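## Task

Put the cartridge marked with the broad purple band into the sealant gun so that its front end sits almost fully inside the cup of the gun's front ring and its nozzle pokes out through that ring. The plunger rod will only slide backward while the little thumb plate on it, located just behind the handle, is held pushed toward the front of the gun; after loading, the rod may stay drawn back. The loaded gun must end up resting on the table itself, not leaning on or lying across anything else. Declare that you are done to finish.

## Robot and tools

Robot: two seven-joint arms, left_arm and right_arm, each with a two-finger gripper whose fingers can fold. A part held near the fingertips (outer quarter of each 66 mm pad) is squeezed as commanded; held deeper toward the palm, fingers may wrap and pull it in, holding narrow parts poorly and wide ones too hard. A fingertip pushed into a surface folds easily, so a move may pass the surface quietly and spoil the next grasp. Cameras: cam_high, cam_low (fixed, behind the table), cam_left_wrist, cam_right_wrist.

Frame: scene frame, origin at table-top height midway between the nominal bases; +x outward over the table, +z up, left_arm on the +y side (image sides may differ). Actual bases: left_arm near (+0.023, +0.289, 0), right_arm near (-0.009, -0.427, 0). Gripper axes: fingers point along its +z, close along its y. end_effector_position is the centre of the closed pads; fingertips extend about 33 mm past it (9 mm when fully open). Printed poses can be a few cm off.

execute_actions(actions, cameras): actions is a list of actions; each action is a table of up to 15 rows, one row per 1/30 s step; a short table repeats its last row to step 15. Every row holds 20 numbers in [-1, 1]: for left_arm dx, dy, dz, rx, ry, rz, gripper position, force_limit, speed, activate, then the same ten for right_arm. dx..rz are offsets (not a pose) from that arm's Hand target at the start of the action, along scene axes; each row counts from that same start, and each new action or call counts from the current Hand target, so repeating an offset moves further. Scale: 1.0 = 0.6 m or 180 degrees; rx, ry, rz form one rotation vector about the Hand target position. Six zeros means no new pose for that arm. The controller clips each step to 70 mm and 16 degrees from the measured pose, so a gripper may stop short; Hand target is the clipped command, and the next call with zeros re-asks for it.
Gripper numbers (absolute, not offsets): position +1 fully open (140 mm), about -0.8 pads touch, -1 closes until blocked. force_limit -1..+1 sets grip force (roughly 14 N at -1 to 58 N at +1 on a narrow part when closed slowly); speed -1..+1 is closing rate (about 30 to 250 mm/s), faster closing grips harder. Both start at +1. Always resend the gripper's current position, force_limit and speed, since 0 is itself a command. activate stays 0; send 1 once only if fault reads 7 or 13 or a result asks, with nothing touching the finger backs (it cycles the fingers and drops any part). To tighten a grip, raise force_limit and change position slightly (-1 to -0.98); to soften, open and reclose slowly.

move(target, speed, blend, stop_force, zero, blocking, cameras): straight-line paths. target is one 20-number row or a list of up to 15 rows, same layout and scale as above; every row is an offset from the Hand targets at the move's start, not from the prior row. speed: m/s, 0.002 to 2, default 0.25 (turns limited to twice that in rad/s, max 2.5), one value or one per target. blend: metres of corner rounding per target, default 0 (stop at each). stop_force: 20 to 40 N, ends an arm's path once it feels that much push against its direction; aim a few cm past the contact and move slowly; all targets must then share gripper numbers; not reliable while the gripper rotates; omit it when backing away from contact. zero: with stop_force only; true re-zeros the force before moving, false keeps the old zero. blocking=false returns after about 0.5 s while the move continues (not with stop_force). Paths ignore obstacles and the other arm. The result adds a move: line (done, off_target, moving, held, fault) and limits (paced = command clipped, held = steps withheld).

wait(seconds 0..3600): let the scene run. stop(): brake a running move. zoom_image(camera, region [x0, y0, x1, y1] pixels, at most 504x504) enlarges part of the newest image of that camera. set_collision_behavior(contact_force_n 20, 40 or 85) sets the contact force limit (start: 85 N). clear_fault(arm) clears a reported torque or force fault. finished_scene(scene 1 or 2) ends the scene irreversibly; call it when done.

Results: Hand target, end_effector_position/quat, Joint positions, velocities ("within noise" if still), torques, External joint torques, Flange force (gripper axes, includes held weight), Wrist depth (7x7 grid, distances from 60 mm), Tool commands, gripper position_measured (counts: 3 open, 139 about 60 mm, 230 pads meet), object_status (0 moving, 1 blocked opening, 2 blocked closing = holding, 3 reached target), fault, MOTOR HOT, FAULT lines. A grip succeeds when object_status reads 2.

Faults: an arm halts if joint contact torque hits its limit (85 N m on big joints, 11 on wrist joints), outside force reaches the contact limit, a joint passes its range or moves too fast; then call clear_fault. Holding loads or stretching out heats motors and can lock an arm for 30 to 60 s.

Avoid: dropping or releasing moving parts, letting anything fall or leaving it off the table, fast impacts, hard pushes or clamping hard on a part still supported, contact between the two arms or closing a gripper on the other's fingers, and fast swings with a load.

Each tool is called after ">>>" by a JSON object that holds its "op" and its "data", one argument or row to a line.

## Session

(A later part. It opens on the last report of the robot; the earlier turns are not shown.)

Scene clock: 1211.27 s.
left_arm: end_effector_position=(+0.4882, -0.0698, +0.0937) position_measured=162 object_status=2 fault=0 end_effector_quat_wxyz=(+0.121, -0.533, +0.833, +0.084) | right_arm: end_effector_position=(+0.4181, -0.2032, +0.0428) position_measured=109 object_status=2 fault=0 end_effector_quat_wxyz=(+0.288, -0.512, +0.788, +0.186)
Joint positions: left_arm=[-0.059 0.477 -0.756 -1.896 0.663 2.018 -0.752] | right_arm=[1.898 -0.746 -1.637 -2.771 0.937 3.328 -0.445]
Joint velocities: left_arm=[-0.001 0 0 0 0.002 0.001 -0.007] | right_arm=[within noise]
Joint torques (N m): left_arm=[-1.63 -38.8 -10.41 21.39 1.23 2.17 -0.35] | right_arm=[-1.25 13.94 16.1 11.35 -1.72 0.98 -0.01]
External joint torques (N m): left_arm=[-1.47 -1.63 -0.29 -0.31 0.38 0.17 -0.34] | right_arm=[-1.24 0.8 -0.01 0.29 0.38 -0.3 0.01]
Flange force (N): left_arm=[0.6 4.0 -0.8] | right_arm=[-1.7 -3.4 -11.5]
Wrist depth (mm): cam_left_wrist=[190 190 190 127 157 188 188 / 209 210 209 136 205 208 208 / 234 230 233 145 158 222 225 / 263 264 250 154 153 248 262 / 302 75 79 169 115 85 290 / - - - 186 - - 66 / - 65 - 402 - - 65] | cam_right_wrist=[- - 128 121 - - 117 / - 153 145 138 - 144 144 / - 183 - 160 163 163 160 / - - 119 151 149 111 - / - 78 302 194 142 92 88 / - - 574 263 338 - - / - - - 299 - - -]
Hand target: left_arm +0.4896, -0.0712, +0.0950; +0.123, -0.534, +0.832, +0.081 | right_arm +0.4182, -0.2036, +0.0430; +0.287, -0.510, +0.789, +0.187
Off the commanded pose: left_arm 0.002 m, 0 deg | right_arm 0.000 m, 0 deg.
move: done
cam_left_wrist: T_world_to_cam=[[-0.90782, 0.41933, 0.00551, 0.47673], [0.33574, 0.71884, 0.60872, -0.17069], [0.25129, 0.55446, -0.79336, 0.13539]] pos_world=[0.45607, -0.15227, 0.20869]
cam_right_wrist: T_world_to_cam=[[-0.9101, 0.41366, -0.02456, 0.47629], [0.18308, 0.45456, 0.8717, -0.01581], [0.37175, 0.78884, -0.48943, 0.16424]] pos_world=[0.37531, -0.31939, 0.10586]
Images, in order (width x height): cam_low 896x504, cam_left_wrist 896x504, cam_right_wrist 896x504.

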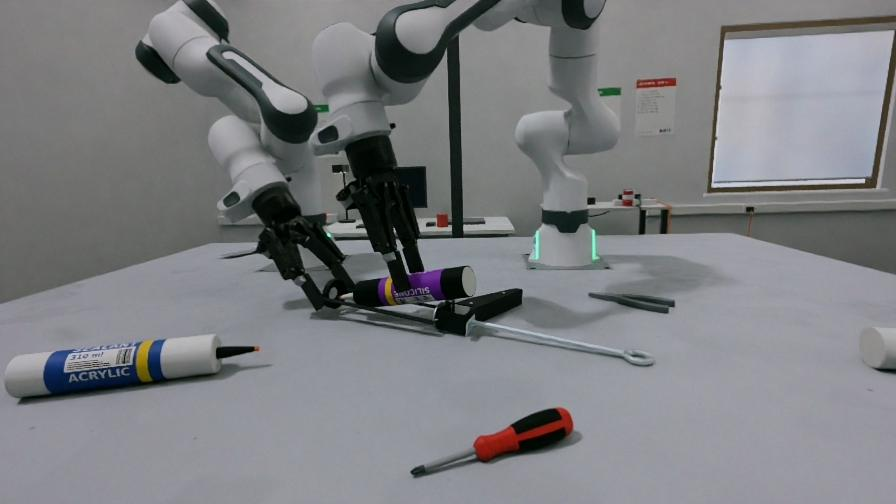

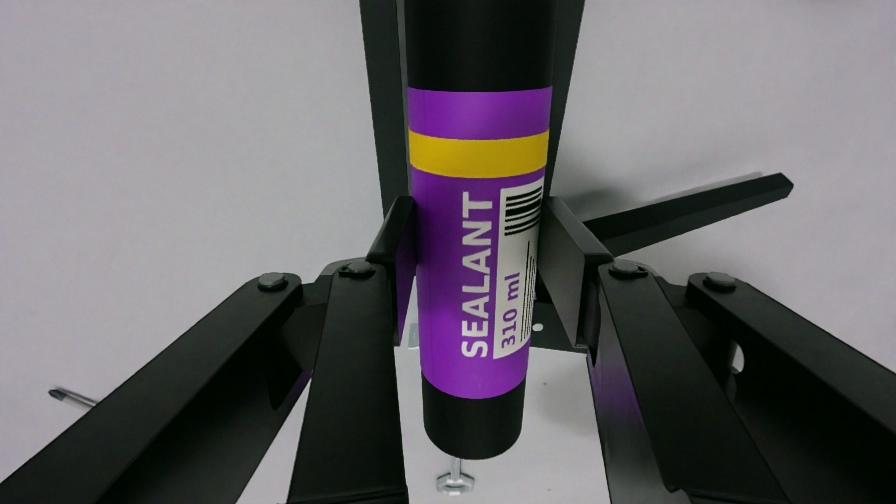

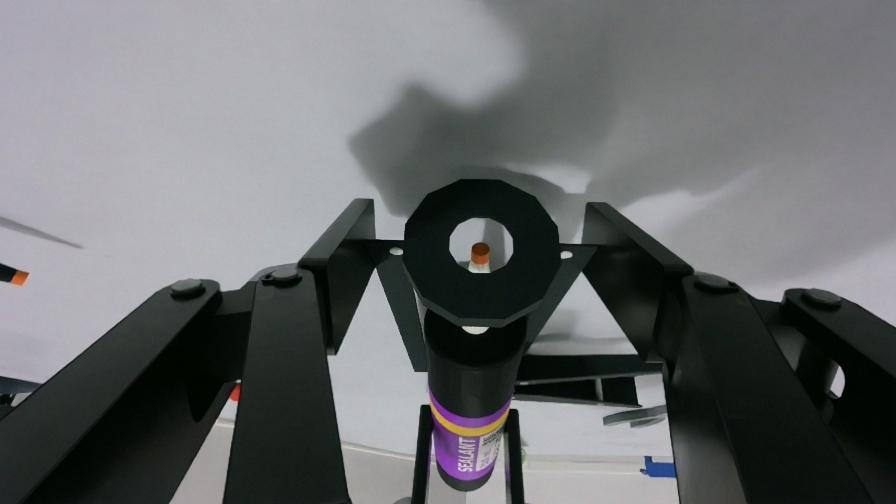

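>>> {"op": "zoom_image", "data": {
  "camera": "cam_right_wrist",
  "region": [390, 160, 570, 350]
}}

>>> {"op": "zoom_image", "data": {
  "camera": "cam_low",
  "region": [290, 240, 490, 360]
}}

Scaled by 2.653 from the camera's image (finer frame: 1280x720).

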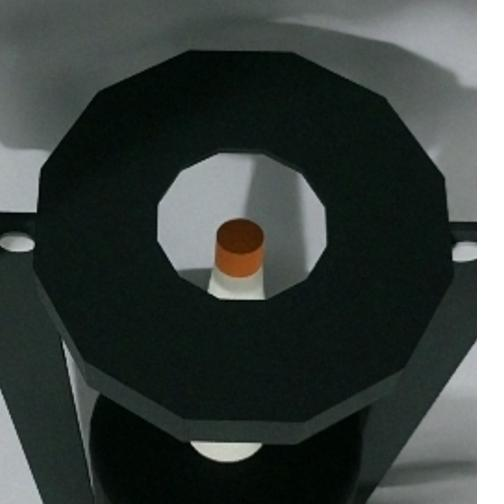

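Scaled by 2.520 from the camera's image (finer frame: 1280x720).

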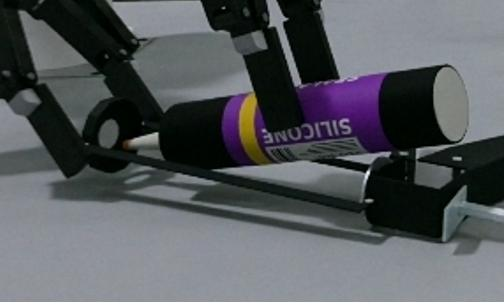

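>>> {"op": "move", "data": {
  "target": [-0.0277, -0.0607, -0.0103, 0, 0, 0, -0.98, 0.1, -1, 0, 0, 0, 0, 0, 0, 0, -1, -0.1, -1, 0],
  "speed": 0.06,
  "stop_force": 20,
  "cameras": ["cam_left_wrist", "cam_right_wrist", "cam_low"]
}}

>>> {"op": "zoom_image", "data": {
  "camera": "cam_right_wrist",
  "region": [390, 160, 570, 350]
}}

>>> {"op": "zoom_image", "data": {
  "camera": "cam_low",
  "region": [290, 240, 490, 360]
}}

Scene clock: 1298.60 s.
left_arm: end_effector_position=(+0.4719, -0.1072, +0.0871) position_measured=162 object_status=2 fault=0 end_effector_quat_wxyz=(+0.122, -0.532, +0.834, +0.082) | right_arm: end_effector_position=(+0.4181, -0.2032, +0.0429) position_measured=109 object_status=2 fault=0 end_effector_quat_wxyz=(+0.288, -0.512, +0.788, +0.186)
Joint positions: left_arm=[-0.16 0.527 -0.729 -1.833 0.671 1.991 -0.807] | right_arm=[1.898 -0.746 -1.637 -2.771 0.937 3.328 -0.445]
Joint torques (N m): left_arm=[-1.46 -40.8 -10.68 22 1.17 1.72 -0.39] | right_arm=[-1.26 13.89 15.89 11.68 -1.72 0.98 -0.01]
External joint torques (N m): left_arm=[-1.52 -1.38 -0.11 0.33 0.29 -0.25 -0.38] | right_arm=[-1.3 0.7 -0.27 0.6 0.39 -0.3 0.01]
Flange force (N): left_arm=[2.2 0.2 -1.8] | right_arm=[-1.2 -4.2 -9.7]
Wrist depth (mm): cam_left_wrist=[188 185 185 126 158 186 182 / 204 204 203 135 171 201 201 / 227 227 227 146 219 224 224 / 256 256 242 154 153 240 252 / 294 75 79 169 115 85 282 / - - - 188 - - 66 / - 65 - - - - 65] | cam_right_wrist=[- - 127 118 123 - - / - - 146 142 136 140 - / - - - - 165 177 174 / 259 238 119 151 148 197 213 / - 78 - 160 141 92 88 / - - 665 232 334 - - / - - - - - - -]
Hand target: left_arm +0.4730, -0.1076, +0.0888; +0.123, -0.534, +0.832, +0.081 | right_arm +0.4182, -0.2036, +0.0430; +0.287, -0.510, +0.789, +0.187
Off the commanded pose: left_arm 0.002 m, 0 deg | right_arm 0.000 m, 0 deg.
move: done
cam_left_wrist: T_world_to_cam=[[-0.90625, 0.42274, 0.00185, 0.47758], [0.33641, 0.71853, 0.60872, -0.13472], [0.256, 0.55228, -0.79338, 0.15257]] pos_world=[0.43907, -0.18935, 0.20217]
cam_right_wrist: T_world_to_cam=[[-0.91012, 0.41362, -0.02464, 0.47639], [0.183, 0.45459, 0.8717, -0.01587], [0.37175, 0.78884, -0.48943, 0.16425]] pos_world=[0.37541, -0.31939, 0.10596]
Images, in order (width x height): cam_low 896x504, cam_left_wrist 896x504, cam_right_wrist 896x504.

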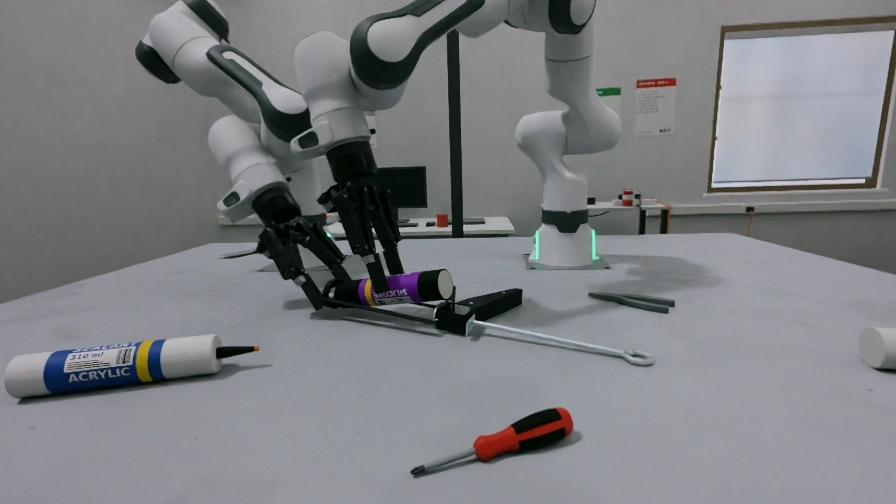

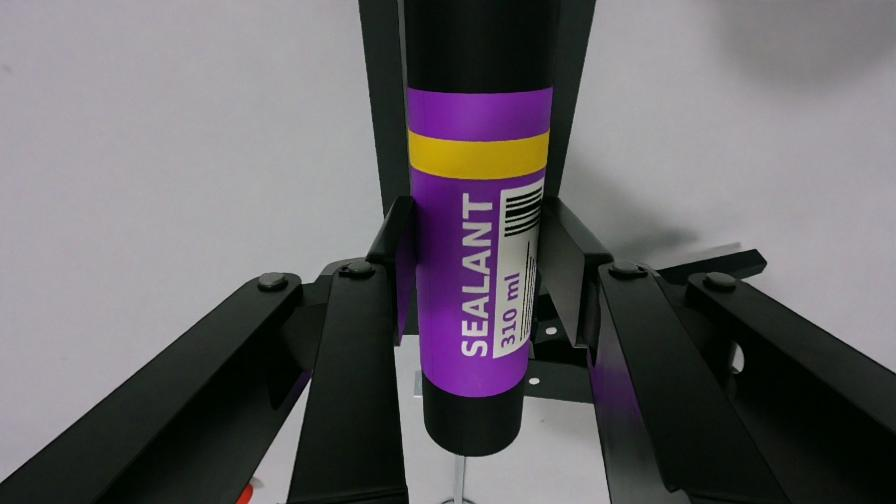

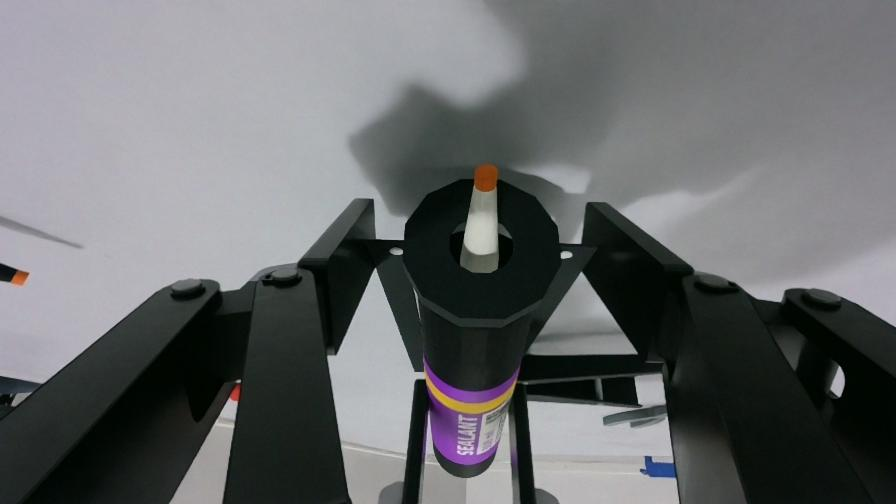

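Scaled by 2.653 from the camera's image (finer frame: 1280x720).

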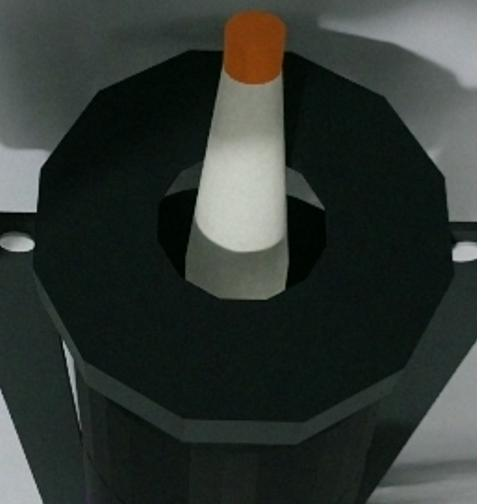

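Scaled by 2.520 from the camera's image (finer frame: 1280x720).

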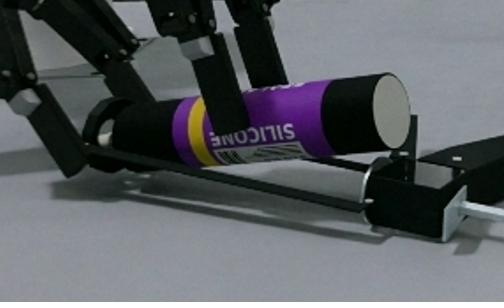

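>>> {"op": "move", "data": {
  "target": [
    [-0.0091, -0.0151, -0.0055, 0, 0, 0.004, -0.98, 0.1, -1, 0, 0, 0, 0, 0, 0, 0, -1, -0.1, -1, 0],
    [-0.0149, -0.028, -0.0068, 0, 0, 0.004, -0.98, 0.1, -1, 0, 0, 0, 0, 0, 0, 0, -1, -0.1, -1, 0]
  ],
  "speed": [0.04, 0.02],
  "stop_force": 20,
  "cameras": ["cam_left_wrist", "cam_right_wrist", "cam_low"]
}}

>>> {"op": "zoom_image", "data": {
  "camera": "cam_low",
  "region": [290, 240, 490, 360]
}}

>>> {"op": "zoom_image", "data": {
  "camera": "cam_right_wrist",
  "region": [390, 160, 570, 350]
}}

Scene clock: 1330.20 s.
left_arm: end_effector_position=(+0.4642, -0.1232, +0.0842) position_measured=162 object_status=2 fault=0 end_effector_quat_wxyz=(+0.123, -0.537, +0.830, +0.083) | right_arm: end_effector_position=(+0.4181, -0.2033, +0.0429) position_measured=109 object_status=2 fault=0 end_effector_quat_wxyz=(+0.288, -0.512, +0.788, +0.186)
Joint positions: left_arm=[-0.209 0.552 -0.713 -1.798 0.671 1.973 -0.841] | right_arm=[1.898 -0.746 -1.637 -2.771 0.937 3.328 -0.445]
Joint torques (N m): left_arm=[-1.8 -41.09 -11.19 21.81 1.09 1.9 -0.36] | right_arm=[-1.15 13.84 16.16 11.91 -1.76 0.99 0.12]
External joint torques (N m): left_arm=[-1.76 -0.64 -0.34 0.22 0.2 -0.06 -0.35] | right_arm=[-1.16 0.65 0.06 0.85 0.34 -0.29 0.14]
Flange force (N): left_arm=[3.5 -0.9 -0.9] | right_arm=[-2.4 -4.2 -9.9]
Wrist depth (mm): cam_left_wrist=[183 182 182 126 151 180 179 / 202 204 196 135 175 198 198 / 224 225 223 146 184 219 215 / 246 254 239 154 153 243 246 / - - 79 170 115 85 276 / - - - 189 - - 66 / - 65 - - - - 65] | cam_right_wrist=[- - - - - - - / 150 149 - 143 142 139 138 / - - - - 165 178 174 / - 226 136 151 149 197 202 / - 78 136 156 142 92 88 / - - - 215 335 - - / - - - 252 - - -]
Hand target: left_arm +0.4640, -0.1244, +0.0847; +0.123, -0.540, +0.829, +0.082 | right_arm +0.4182, -0.2036, +0.0430; +0.287, -0.510, +0.789, +0.187
Off the commanded pose: left_arm 0.001 m, 0 deg | right_arm 0.000 m, 0 deg.
move: done
cam_left_wrist: T_world_to_cam=[[-0.91146, 0.41138, 0.00021, 0.47854], [0.32592, 0.7218, 0.61055, -0.1137], [0.25102, 0.55656, -0.79198, 0.1637]] pos_world=[0.43214, -0.20591, 0.19897]
cam_right_wrist: T_world_to_cam=[[-0.91004, 0.4138, -0.02454, 0.47636], [0.18321, 0.45461, 0.87164, -0.01587], [0.37184, 0.78873, -0.48952, 0.16431]] pos_world=[0.37531, -0.31949, 0.10596]
Images, in order (width x height): cam_low 896x504, cam_left_wrist 896x504, cam_right_wrist 896x504.

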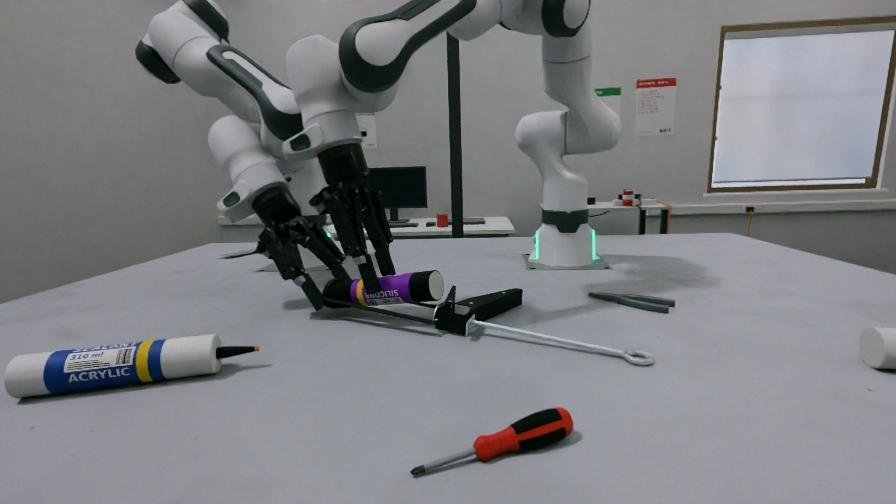

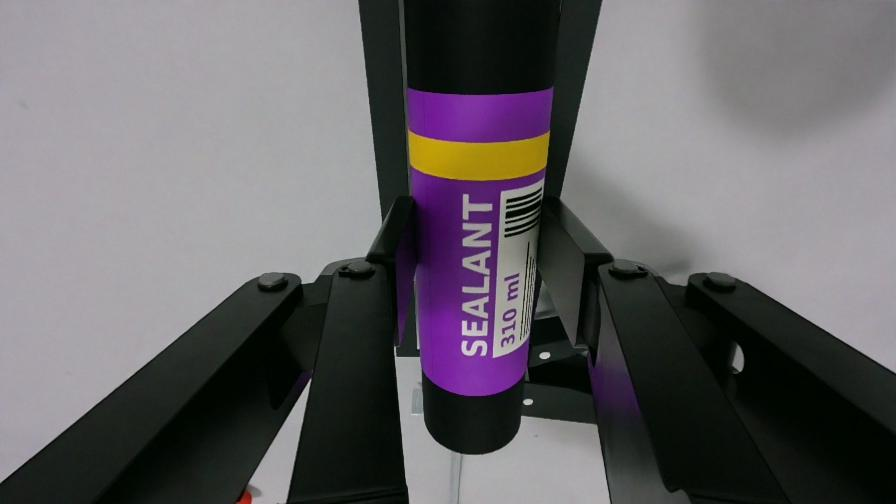

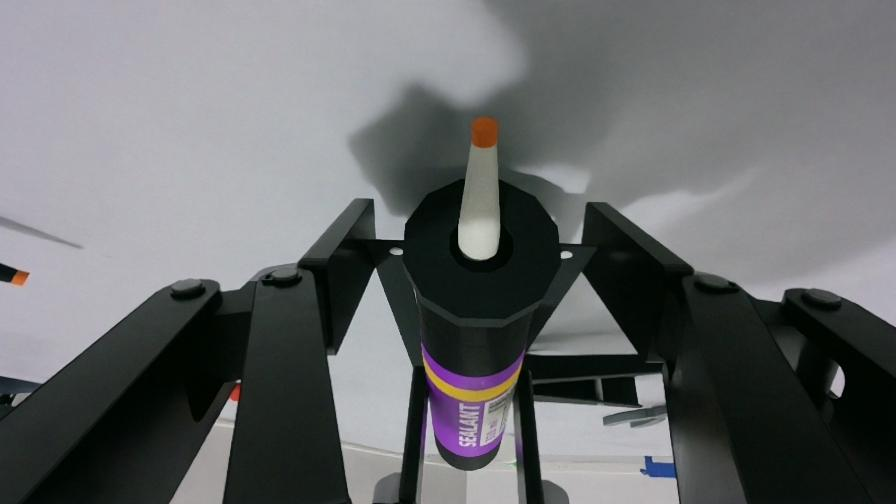

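Scaled by 2.520 from the camera's image (finer frame: 1280x720).

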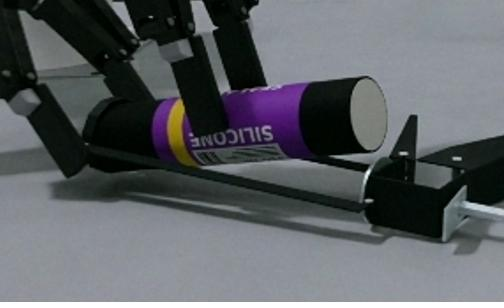

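Scaled by 2.653 from the camera's image (finer frame: 1280x720).

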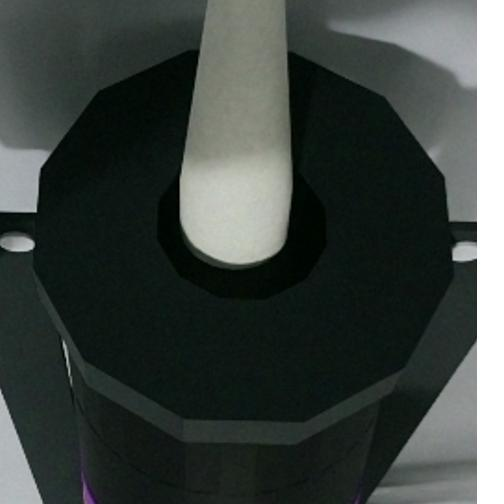

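>>> {"op": "zoom_image", "data": {
  "camera": "cam_left_wrist",
  "region": [380, 300, 620, 480]
}}

Scaled by 2.100 from the camera's image (finer frame: 1280x720).

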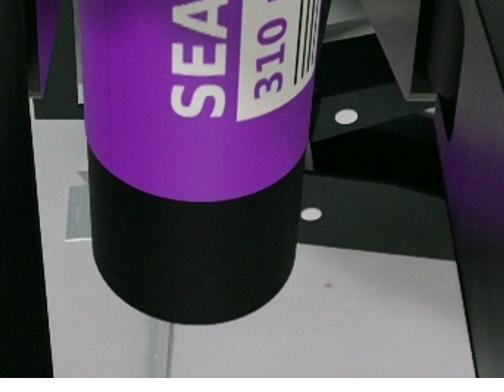

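>>> {"op": "zoom_image", "data": {
  "camera": "cam_left_wrist",
  "region": [340, 0, 620, 210]
}}

Scaled by 1.800 from the camera's image (finer frame: 1280x720).

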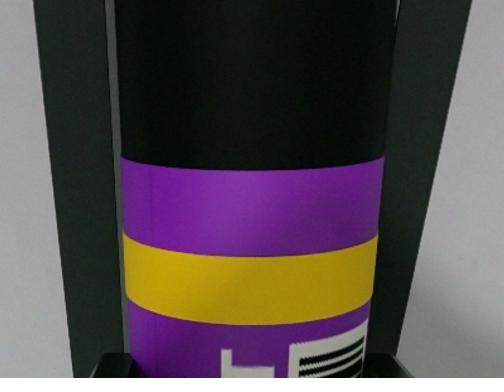

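>>> {"op": "move", "data": {
  "target": [
    [0.0028, -0.0013, 0.0075, 0, 0, -0.0061, -0.98, 0.1, -1, 0, 0, 0, 0, 0, 0, 0, -1, -0.1, -1, 0],
    [0.0063, 0.0063, -0.0095, -0.0304, 0.0137, -0.0061, -0.98, 0.1, -1, 0, 0, 0, 0, 0, 0, 0, -1, -0.1, -1, 0]
  ],
  "speed": [0.03, 0.03],
  "cameras": ["cam_left_wrist", "cam_right_wrist", "cam_low"]
}}

>>> {"op": "zoom_image", "data": {
  "camera": "cam_right_wrist",
  "region": [390, 160, 570, 350]
}}

>>> {"op": "zoom_image", "data": {
  "camera": "cam_low",
  "region": [290, 240, 490, 360]
}}

>>> {"op": "zoom_image", "data": {
  "camera": "cam_left_wrist",
  "region": [380, 300, 620, 480]
}}

Scene clock: 1471.13 s.
left_arm: end_effector_position=(+0.4667, -0.1188, +0.0766) position_measured=162 object_status=2 fault=0 end_effector_quat_wxyz=(+0.080, -0.537, +0.838, +0.056) | right_arm: end_effector_position=(+0.4181, -0.2033, +0.0429) position_measured=109 object_status=2 fault=0 end_effector_quat_wxyz=(+0.288, -0.512, +0.788, +0.186)
Joint positions: left_arm=[-0.075 0.543 -0.789 -1.87 0.641 2.077 -0.786] | right_arm=[1.898 -0.746 -1.637 -2.771 0.937 3.328 -0.445]
Joint velocities: left_arm=[0.001 0 -0.002 -0.001 -0.001 0.003 0.004] | right_arm=[within noise]
Joint torques (N m): left_arm=[-0.34 -39.51 -12.82 20.62 0.88 2.41 -0.01] | right_arm=[-1.18 13.8 15.9 11.89 -1.74 0.98 0.12]
External joint torques (N m): left_arm=[-0.44 -1.52 -1.14 -0.61 0.12 0.19 -0.01] | right_arm=[-1.16 0.62 -0.21 0.78 0.36 -0.31 0.15]
Flange force (N): left_arm=[-2.7 7.1 -2.1] | right_arm=[-1.8 -4.4 -8.7]
Wrist depth (mm): cam_left_wrist=[179 179 178 127 149 178 177 / 195 195 195 136 170 193 193 / 214 213 203 145 204 207 211 / 236 236 229 154 136 228 232 / 261 79 79 170 115 85 253 / - - - 187 198 - 66 / - 65 - 326 - - 65] | cam_right_wrist=[127 125 123 120 120 - - / - - - 149 148 140 - / - - - 161 166 - 167 / 236 - 119 151 149 104 203 / - 78 136 176 141 92 88 / - - - 225 328 - - / - - - 207 203 - -]
Hand target: left_arm +0.4678, -0.1206, +0.0790; +0.080, -0.535, +0.840, +0.053 | right_arm +0.4182, -0.2036, +0.0430; +0.287, -0.510, +0.789, +0.187
Off the commanded pose: left_arm 0.003 m, 0 deg | right_arm 0.000 m, 0 deg.
move: done
cam_left_wrist: T_world_to_cam=[[-0.90798, 0.41901, 0.00246, 0.47816], [0.35744, 0.77148, 0.52637, -0.11541], [0.21866, 0.47881, -0.85025, 0.165]] pos_world=[0.43933, -0.19032, 0.19987]
cam_right_wrist: T_world_to_cam=[[-0.91004, 0.4138, -0.02454, 0.47631], [0.18321, 0.45461, 0.87164, -0.01592], [0.37184, 0.78873, -0.48952, 0.16423]] pos_world=[0.37531, -0.31939, 0.10596]
Images, in order (width x height): cam_low 896x504, cam_left_wrist 896x504, cam_right_wrist 896x504.

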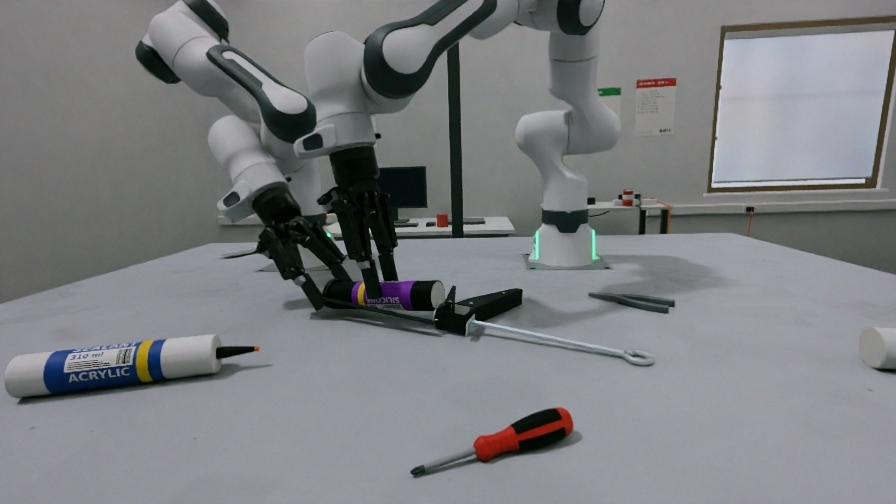

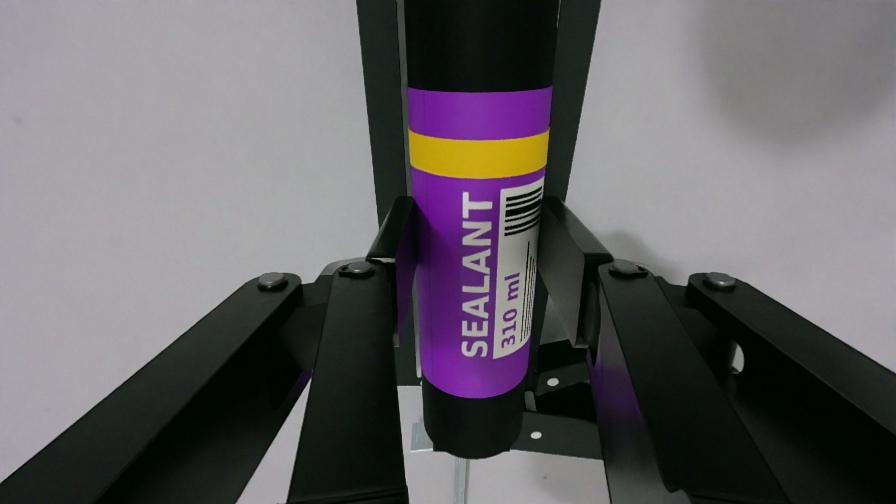

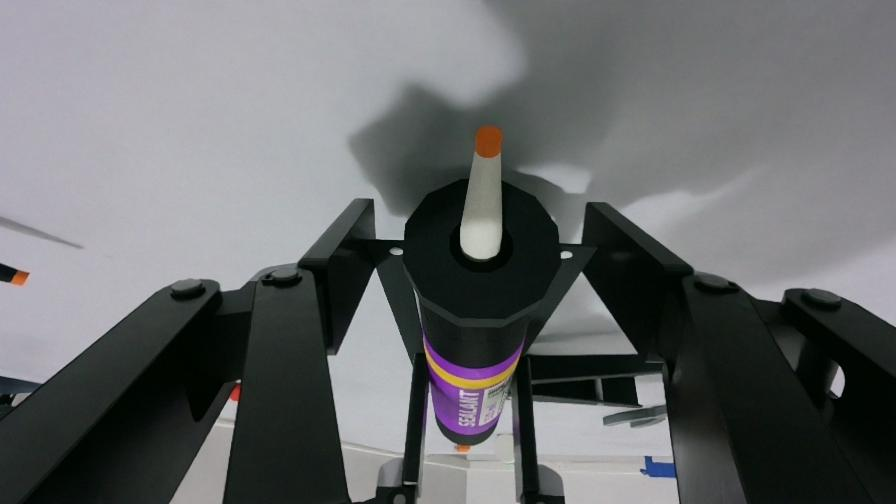

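Scaled by 2.653 from the camera's image (finer frame: 1280x720).

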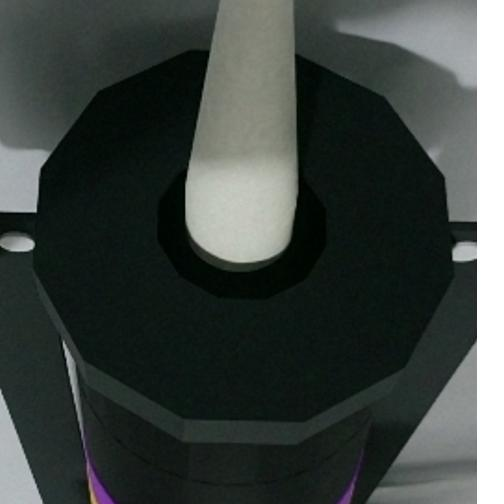

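Scaled by 2.520 from the camera's image (finer frame: 1280x720).

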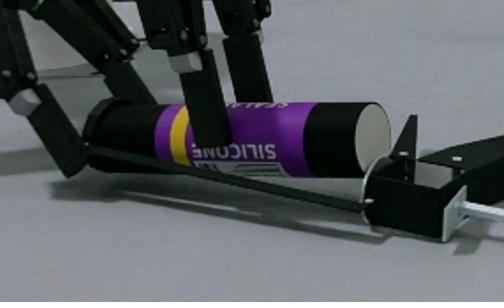

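Scaled by 2.100 from the camera's image (finer frame: 1280x720).

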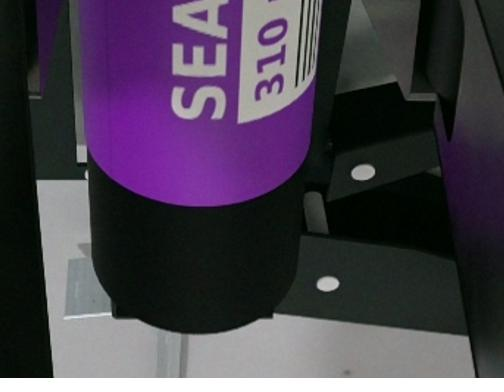

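>>> {"op": "zoom_image", "data": {
  "camera": "cam_low",
  "region": [140, 310, 280, 410]
}}

>>> {"op": "zoom_image", "data": {
  "camera": "cam_right_wrist",
  "region": [400, 290, 540, 460]
}}

Scaled by 3.600 from the camera's image (finer frame: 1280x720).

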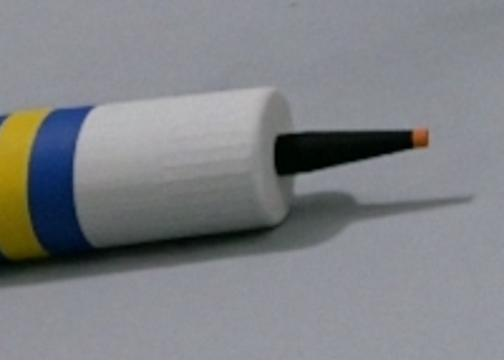

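Scaled by 2.965 from the camera's image (finer frame: 1280x720).

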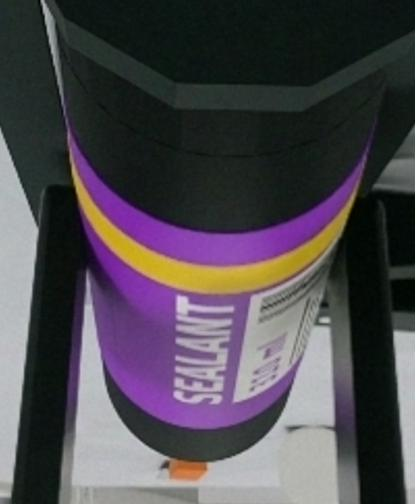

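>>> {"op": "move", "data": {
  "target": [
    [0.0027, -0.0012, 0.0042, 0, 0, -0.0039, -0.98, 0.1, -1, 0, 0, 0, 0, 0, 0, 0, -1, -0.1, -1, 0],
    [0.0052, 0.0042, -0.0158, -0.0338, 0.0155, -0.0039, -0.98, 0.1, -1, 0, 0, 0, 0, 0, 0, 0, -1, -0.1, -1, 0]
  ],
  "speed": [0.03, 0.03],
  "cameras": ["cam_left_wrist", "cam_right_wrist", "cam_low"]
}}

>>> {"op": "zoom_image", "data": {
  "camera": "cam_right_wrist",
  "region": [390, 160, 570, 350]
}}

>>> {"op": "zoom_image", "data": {
  "camera": "cam_low",
  "region": [290, 240, 490, 360]
}}

>>> {"op": "zoom_image", "data": {
  "camera": "cam_left_wrist",
  "region": [380, 300, 620, 480]
}}

Scene clock: 1589.23 s.
left_arm: end_effector_position=(+0.4704, -0.1160, +0.0685) position_measured=162 object_status=2 fault=0 end_effector_quat_wxyz=(+0.032, -0.534, +0.845, +0.023) | right_arm: end_effector_position=(+0.4181, -0.2033, +0.0429) position_measured=109 object_status=2 fault=0 end_effector_quat_wxyz=(+0.288, -0.512, +0.788, +0.186)
Joint positions: left_arm=[0.067 0.554 -0.868 -1.935 0.61 2.186 -0.715] | right_arm=[1.898 -0.746 -1.637 -2.771 0.937 3.328 -0.445]
Joint velocities: left_arm=[-0.001 -0.001 -0.002 0 -0.001 0.003 0.007] | right_arm=[within noise]
Joint torques (N m): left_arm=[-0.3 -36.53 -14.4 20.35 0.69 2.81 0.08] | right_arm=[-1.26 13.82 15.97 11.76 -1.72 0.99 0.04]
External joint torques (N m): left_arm=[-0.53 -0.91 -1.55 -0.31 0.04 0.34 0.08] | right_arm=[-1.22 0.64 -0.09 0.71 0.37 -0.3 0.06]
Flange force (N): left_arm=[-1.0 5.1 -2.4] | right_arm=[-1.7 -4.1 -9.7]
Wrist depth (mm): cam_left_wrist=[179 179 176 128 148 176 176 / 191 191 188 136 157 - 188 / 205 204 207 145 175 204 204 / 222 220 213 154 154 215 214 / 235 79 79 170 115 85 84 / - - - 187 197 - 66 / - 65 - 253 - - 65] | cam_right_wrist=[- - - - - - 121 / - - - - 147 - 131 / - - - - 165 177 - / - - 119 150 148 111 - / - 78 136 172 142 92 88 / - - - 237 330 - - / - - - 962 209 - -]
Hand target: left_arm +0.4709, -0.1181, +0.0695; +0.031, -0.532, +0.846, +0.020 | right_arm +0.4182, -0.2036, +0.0430; +0.287, -0.510, +0.789, +0.187
Off the commanded pose: left_arm 0.002 m, 0 deg | right_arm 0.000 m, 0 deg.
move: done
cam_left_wrist: T_world_to_cam=[[-0.90274, 0.43019, -0.00087, 0.4794], [0.389, 0.81717, 0.42533, -0.11721], [0.18369, 0.38362, -0.90504, 0.16513]] pos_world=[0.44803, -0.1738, 0.19972]
cam_right_wrist: T_world_to_cam=[[-0.91004, 0.4138, -0.02454, 0.47631], [0.18321, 0.45461, 0.87164, -0.01592], [0.37184, 0.78873, -0.48952, 0.16423]] pos_world=[0.37531, -0.31939, 0.10596]
Images, in order (width x height): cam_low 896x504, cam_left_wrist 896x504, cam_right_wrist 896x504.

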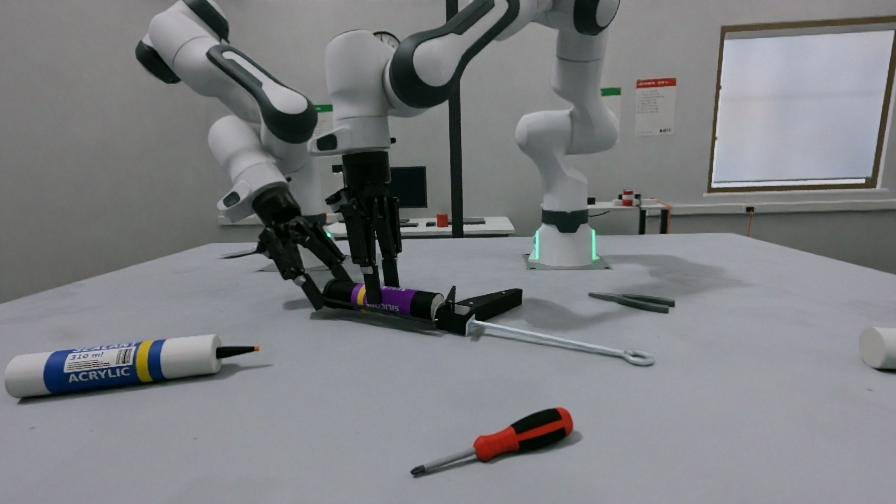

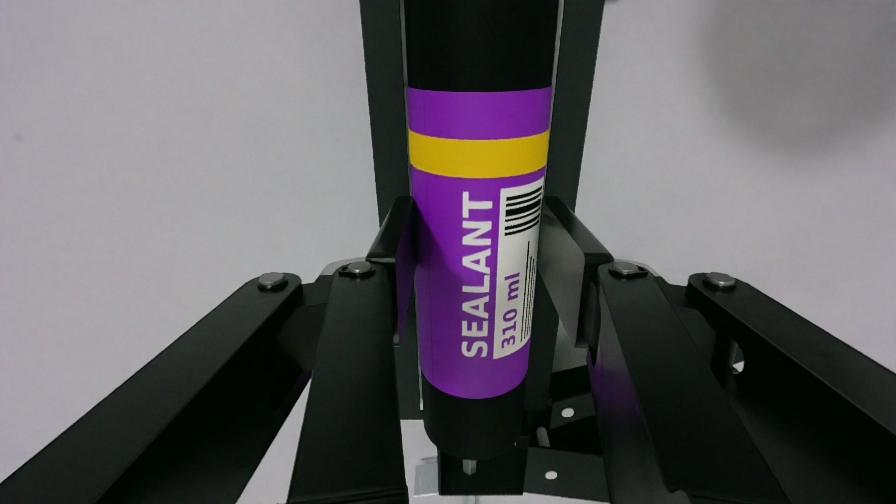

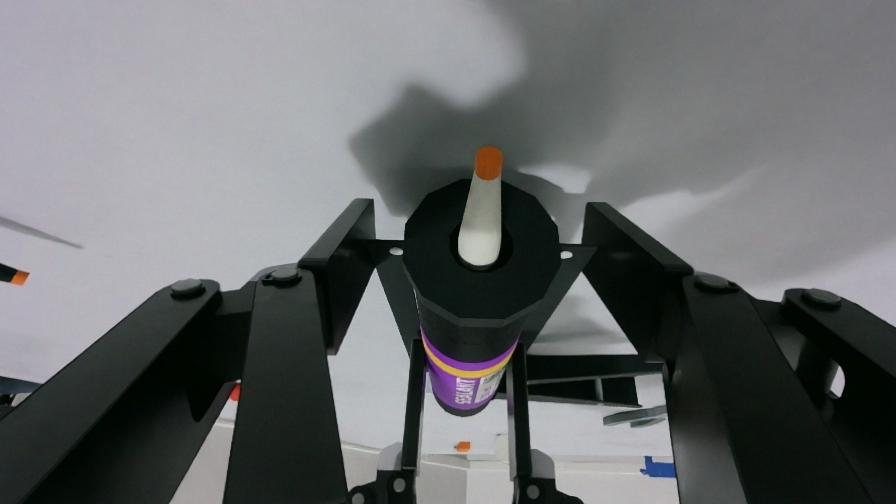

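Scaled by 2.653 from the camera's image (finer frame: 1280x720).

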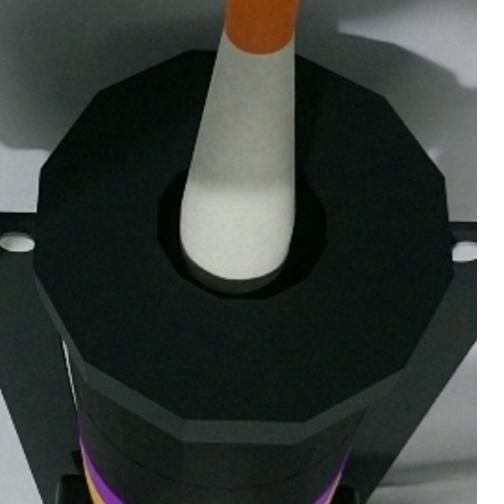

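Scaled by 2.520 from the camera's image (finer frame: 1280x720).

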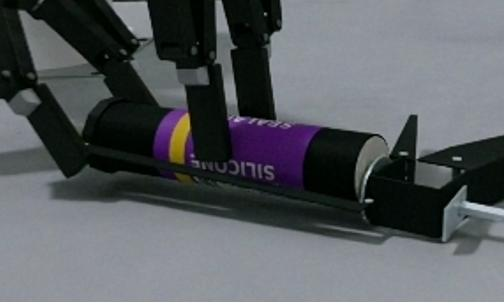

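Scaled by 2.100 from the camera's image (finer frame: 1280x720).

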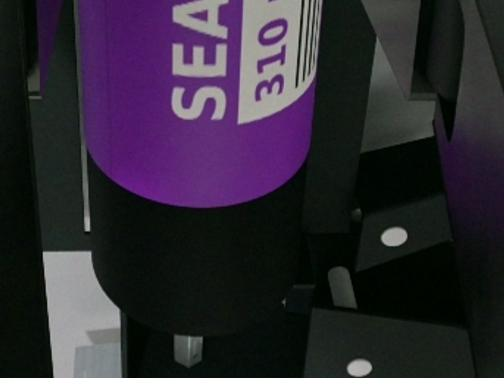

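>>> {"op": "move", "data": {
  "target": [-0.0009, -0.002, -0.0073, -0.0146, 0.0067, 0, -0.98, 0.1, -1, 0, 0, 0, 0, 0, 0, 0, -1, -0.1, -1, 0],
  "speed": 0.03
}}

>>> {"op": "move", "data": {
  "target": [-0.0138, -0.0303, 0.0007, 0, 0, 0, -0.98, 0.1, -1, 0, 0, 0, 0, 0, 0, 0, -1, -0.1, -1, 0],
  "speed": 0.02,
  "stop_force": 25,
  "cameras": ["cam_left_wrist", "cam_right_wrist", "cam_low"]
}}

>>> {"op": "zoom_image", "data": {
  "camera": "cam_right_wrist",
  "region": [390, 160, 570, 350]
}}

>>> {"op": "zoom_image", "data": {
  "camera": "cam_low",
  "region": [290, 240, 490, 360]
}}

>>> {"op": "zoom_image", "data": {
  "camera": "cam_left_wrist",
  "region": [380, 300, 620, 480]
}}

Scene clock: 1623.50 s.
left_arm: end_effector_position=(+0.4700, -0.1170, +0.0642) position_measured=162 object_status=2 fault=0 end_effector_quat_wxyz=(+0.011, -0.534, +0.845, +0.010) | right_arm: end_effector_position=(+0.4181, -0.2033, +0.0429) position_measured=109 object_status=2 fault=0 end_effector_quat_wxyz=(+0.288, -0.512, +0.788, +0.186)
Joint positions: left_arm=[0.121 0.568 -0.9 -1.958 0.598 2.228 -0.692] | right_arm=[1.898 -0.746 -1.637 -2.771 0.937 3.328 -0.445]
Joint velocities: left_arm=[-0.001 0.001 -0.002 0 -0.002 0.003 0.007] | right_arm=[within noise]
Joint torques (N m): left_arm=[-0.36 -35.51 -15.13 19.91 0.61 2.97 -0.01] | right_arm=[-1.25 13.83 15.96 11.76 -1.74 0.98 0.05]
External joint torques (N m): left_arm=[-0.32 -0.56 -1.33 -0.41 -0.02 0.38 -0.01] | right_arm=[-1.22 0.66 -0.13 0.67 0.36 -0.31 0.07]
Flange force (N): left_arm=[-1.0 4.9 -1.9] | right_arm=[-1.7 -4.1 -9.7]
Wrist depth (mm): cam_left_wrist=[178 178 176 128 146 176 175 / 189 188 188 137 159 186 188 / 201 200 199 145 168 199 198 / 215 - 208 154 153 209 211 / 228 79 79 169 115 85 223 / - - - 186 202 - 66 / - 65 - 244 - - 65] | cam_right_wrist=[130 128 - - 123 - - / - - - - 142 139 138 / - - - - 167 170 - / 241 - 119 151 149 110 - / - 78 136 176 191 92 88 / - - - 248 335 - - / - - - 209 207 - -]
Hand target: left_arm +0.4704, -0.1193, +0.0651; +0.010, -0.532, +0.847, +0.007 | right_arm +0.4182, -0.2036, +0.0430; +0.287, -0.510, +0.789, +0.187
Off the commanded pose: left_arm 0.002 m, 0 deg | right_arm 0.000 m, 0 deg.
move: done

Scene clock: 1625.53 s.
left_arm: end_effector_position=(+0.4687, -0.1226, +0.0629) position_measured=162 object_status=2 fault=0 end_effector_quat_wxyz=(+0.015, -0.536, +0.844, +0.016) | right_arm: end_effector_position=(+0.4183, -0.2065, +0.0414) position_measured=109 object_status=2 fault=0 end_effector_quat_wxyz=(+0.286, -0.509, +0.790, +0.184)
Joint positions: left_arm=[0.089 0.581 -0.885 -1.933 0.604 2.206 -0.709] | right_arm=[1.895 -0.743 -1.639 -2.772 0.941 3.33 -0.445]
Joint torques (N m): left_arm=[-7.04 -34.6 -20.19 20.36 -0.81 4.52 -0.44] | right_arm=[0.64 12.5 17.81 13.09 -2.2 0.34 0.13]
External joint torques (N m): left_arm=[-7.2 1.08 -6.49 0.07 -1.44 1.99 -0.44] | right_arm=[0.62 -0.7 1.75 2.03 -0.11 -0.95 0.15]
Flange force (N): left_arm=[13.9 -2.5 0.5] | right_arm=[-5.8 -3.7 -2.3]
Wrist depth (mm): cam_left_wrist=[175 175 175 128 146 174 174 / 186 186 186 136 161 185 184 / 198 199 198 145 168 193 196 / 213 212 206 154 153 208 211 / 225 75 79 169 115 85 220 / - - - 187 203 - 66 / - 65 - 238 - - 65] | cam_right_wrist=[125 - - 124 122 118 - / - - - 142 136 138 - / 184 188 178 167 - 174 167 / 241 230 119 149 148 102 208 / - 78 136 169 176 92 88 / - - 487 284 324 - - / - - - 209 205 - -]
Hand target: left_arm +0.4621, -0.1375, +0.0656; +0.010, -0.532, +0.847, +0.007 | right_arm +0.4182, -0.2036, +0.0430; +0.287, -0.510, +0.789, +0.187
Off the commanded pose: left_arm 0.016 m, 1 deg | right_arm 0.003 m, 0 deg.
move: off_target (left_arm)
cam_left_wrist: T_world_to_cam=[[-0.90458, 0.42628, 0.00522, 0.48068], [0.3943, 0.83192, 0.39044, -0.10728], [0.16209, 0.35524, -0.92061, 0.1706]] pos_world=[0.44946, -0.17626, 0.19643]
cam_right_wrist: T_world_to_cam=[[-0.90717, 0.42011, -0.02348, 0.47794], [0.18884, 0.45637, 0.86952, -0.0151], [0.37601, 0.78437, -0.49333, 0.16358]] pos_world=[0.37492, -0.32221, 0.10505]
Images, in order (width x height): cam_low 896x504, cam_left_wrist 896x504, cam_right_wrist 896x504.

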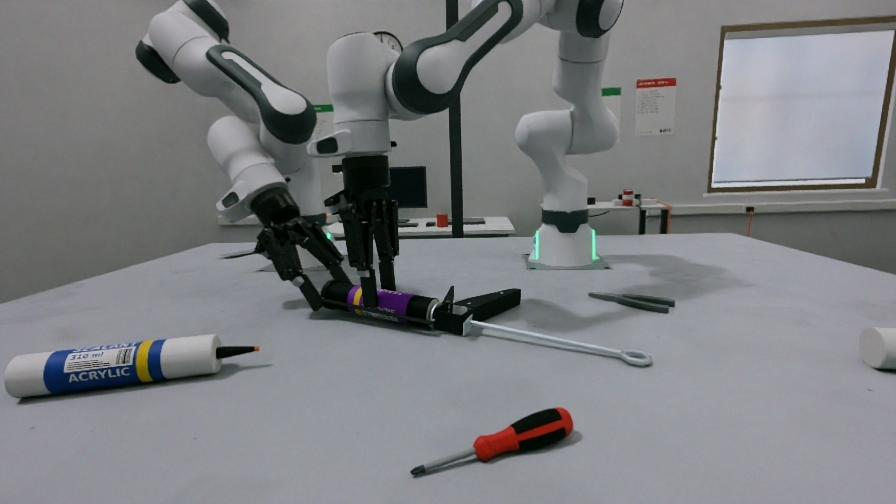

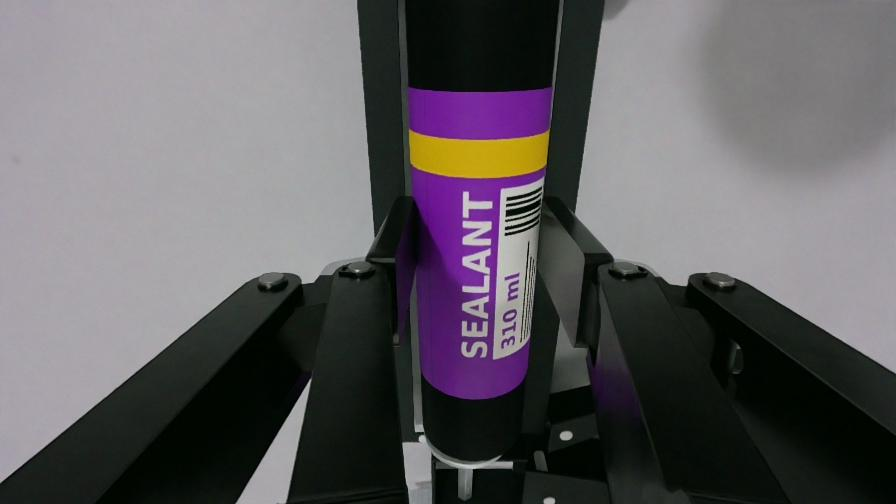

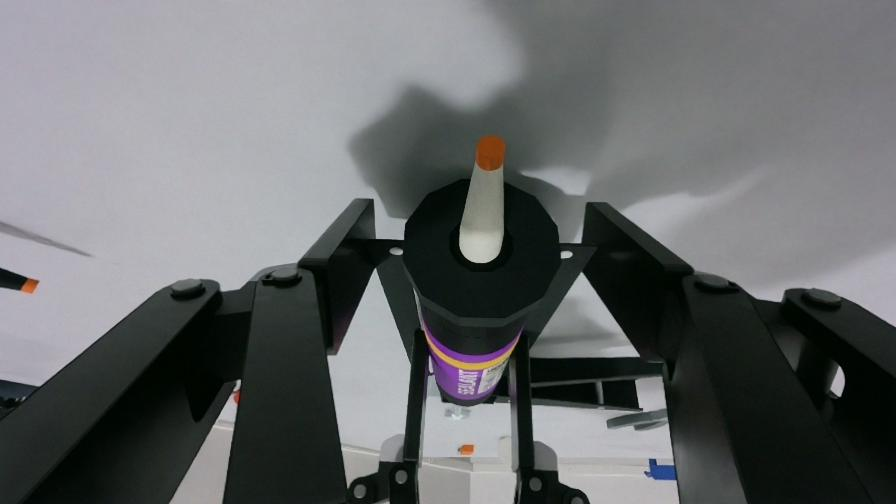

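Scaled by 2.653 from the camera's image (finer frame: 1280x720).

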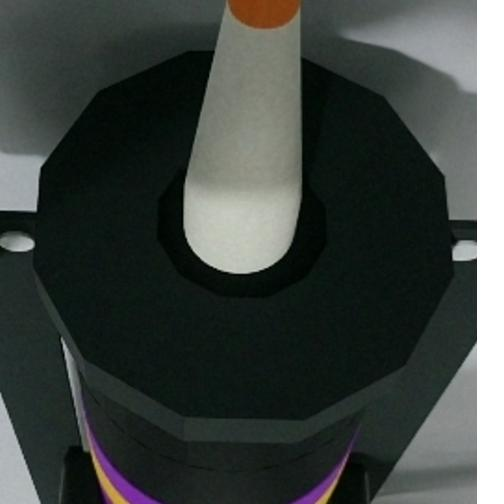

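Scaled by 2.520 from the camera's image (finer frame: 1280x720).

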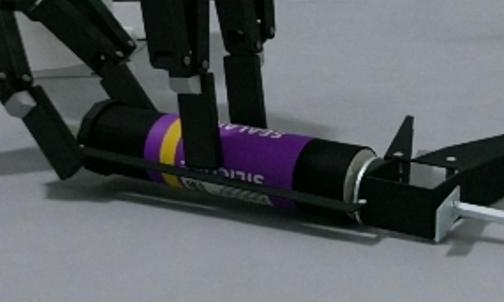

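Scaled by 2.100 from the camera's image (finer frame: 1280x720).

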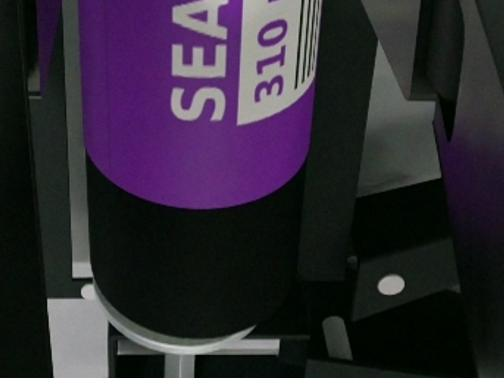

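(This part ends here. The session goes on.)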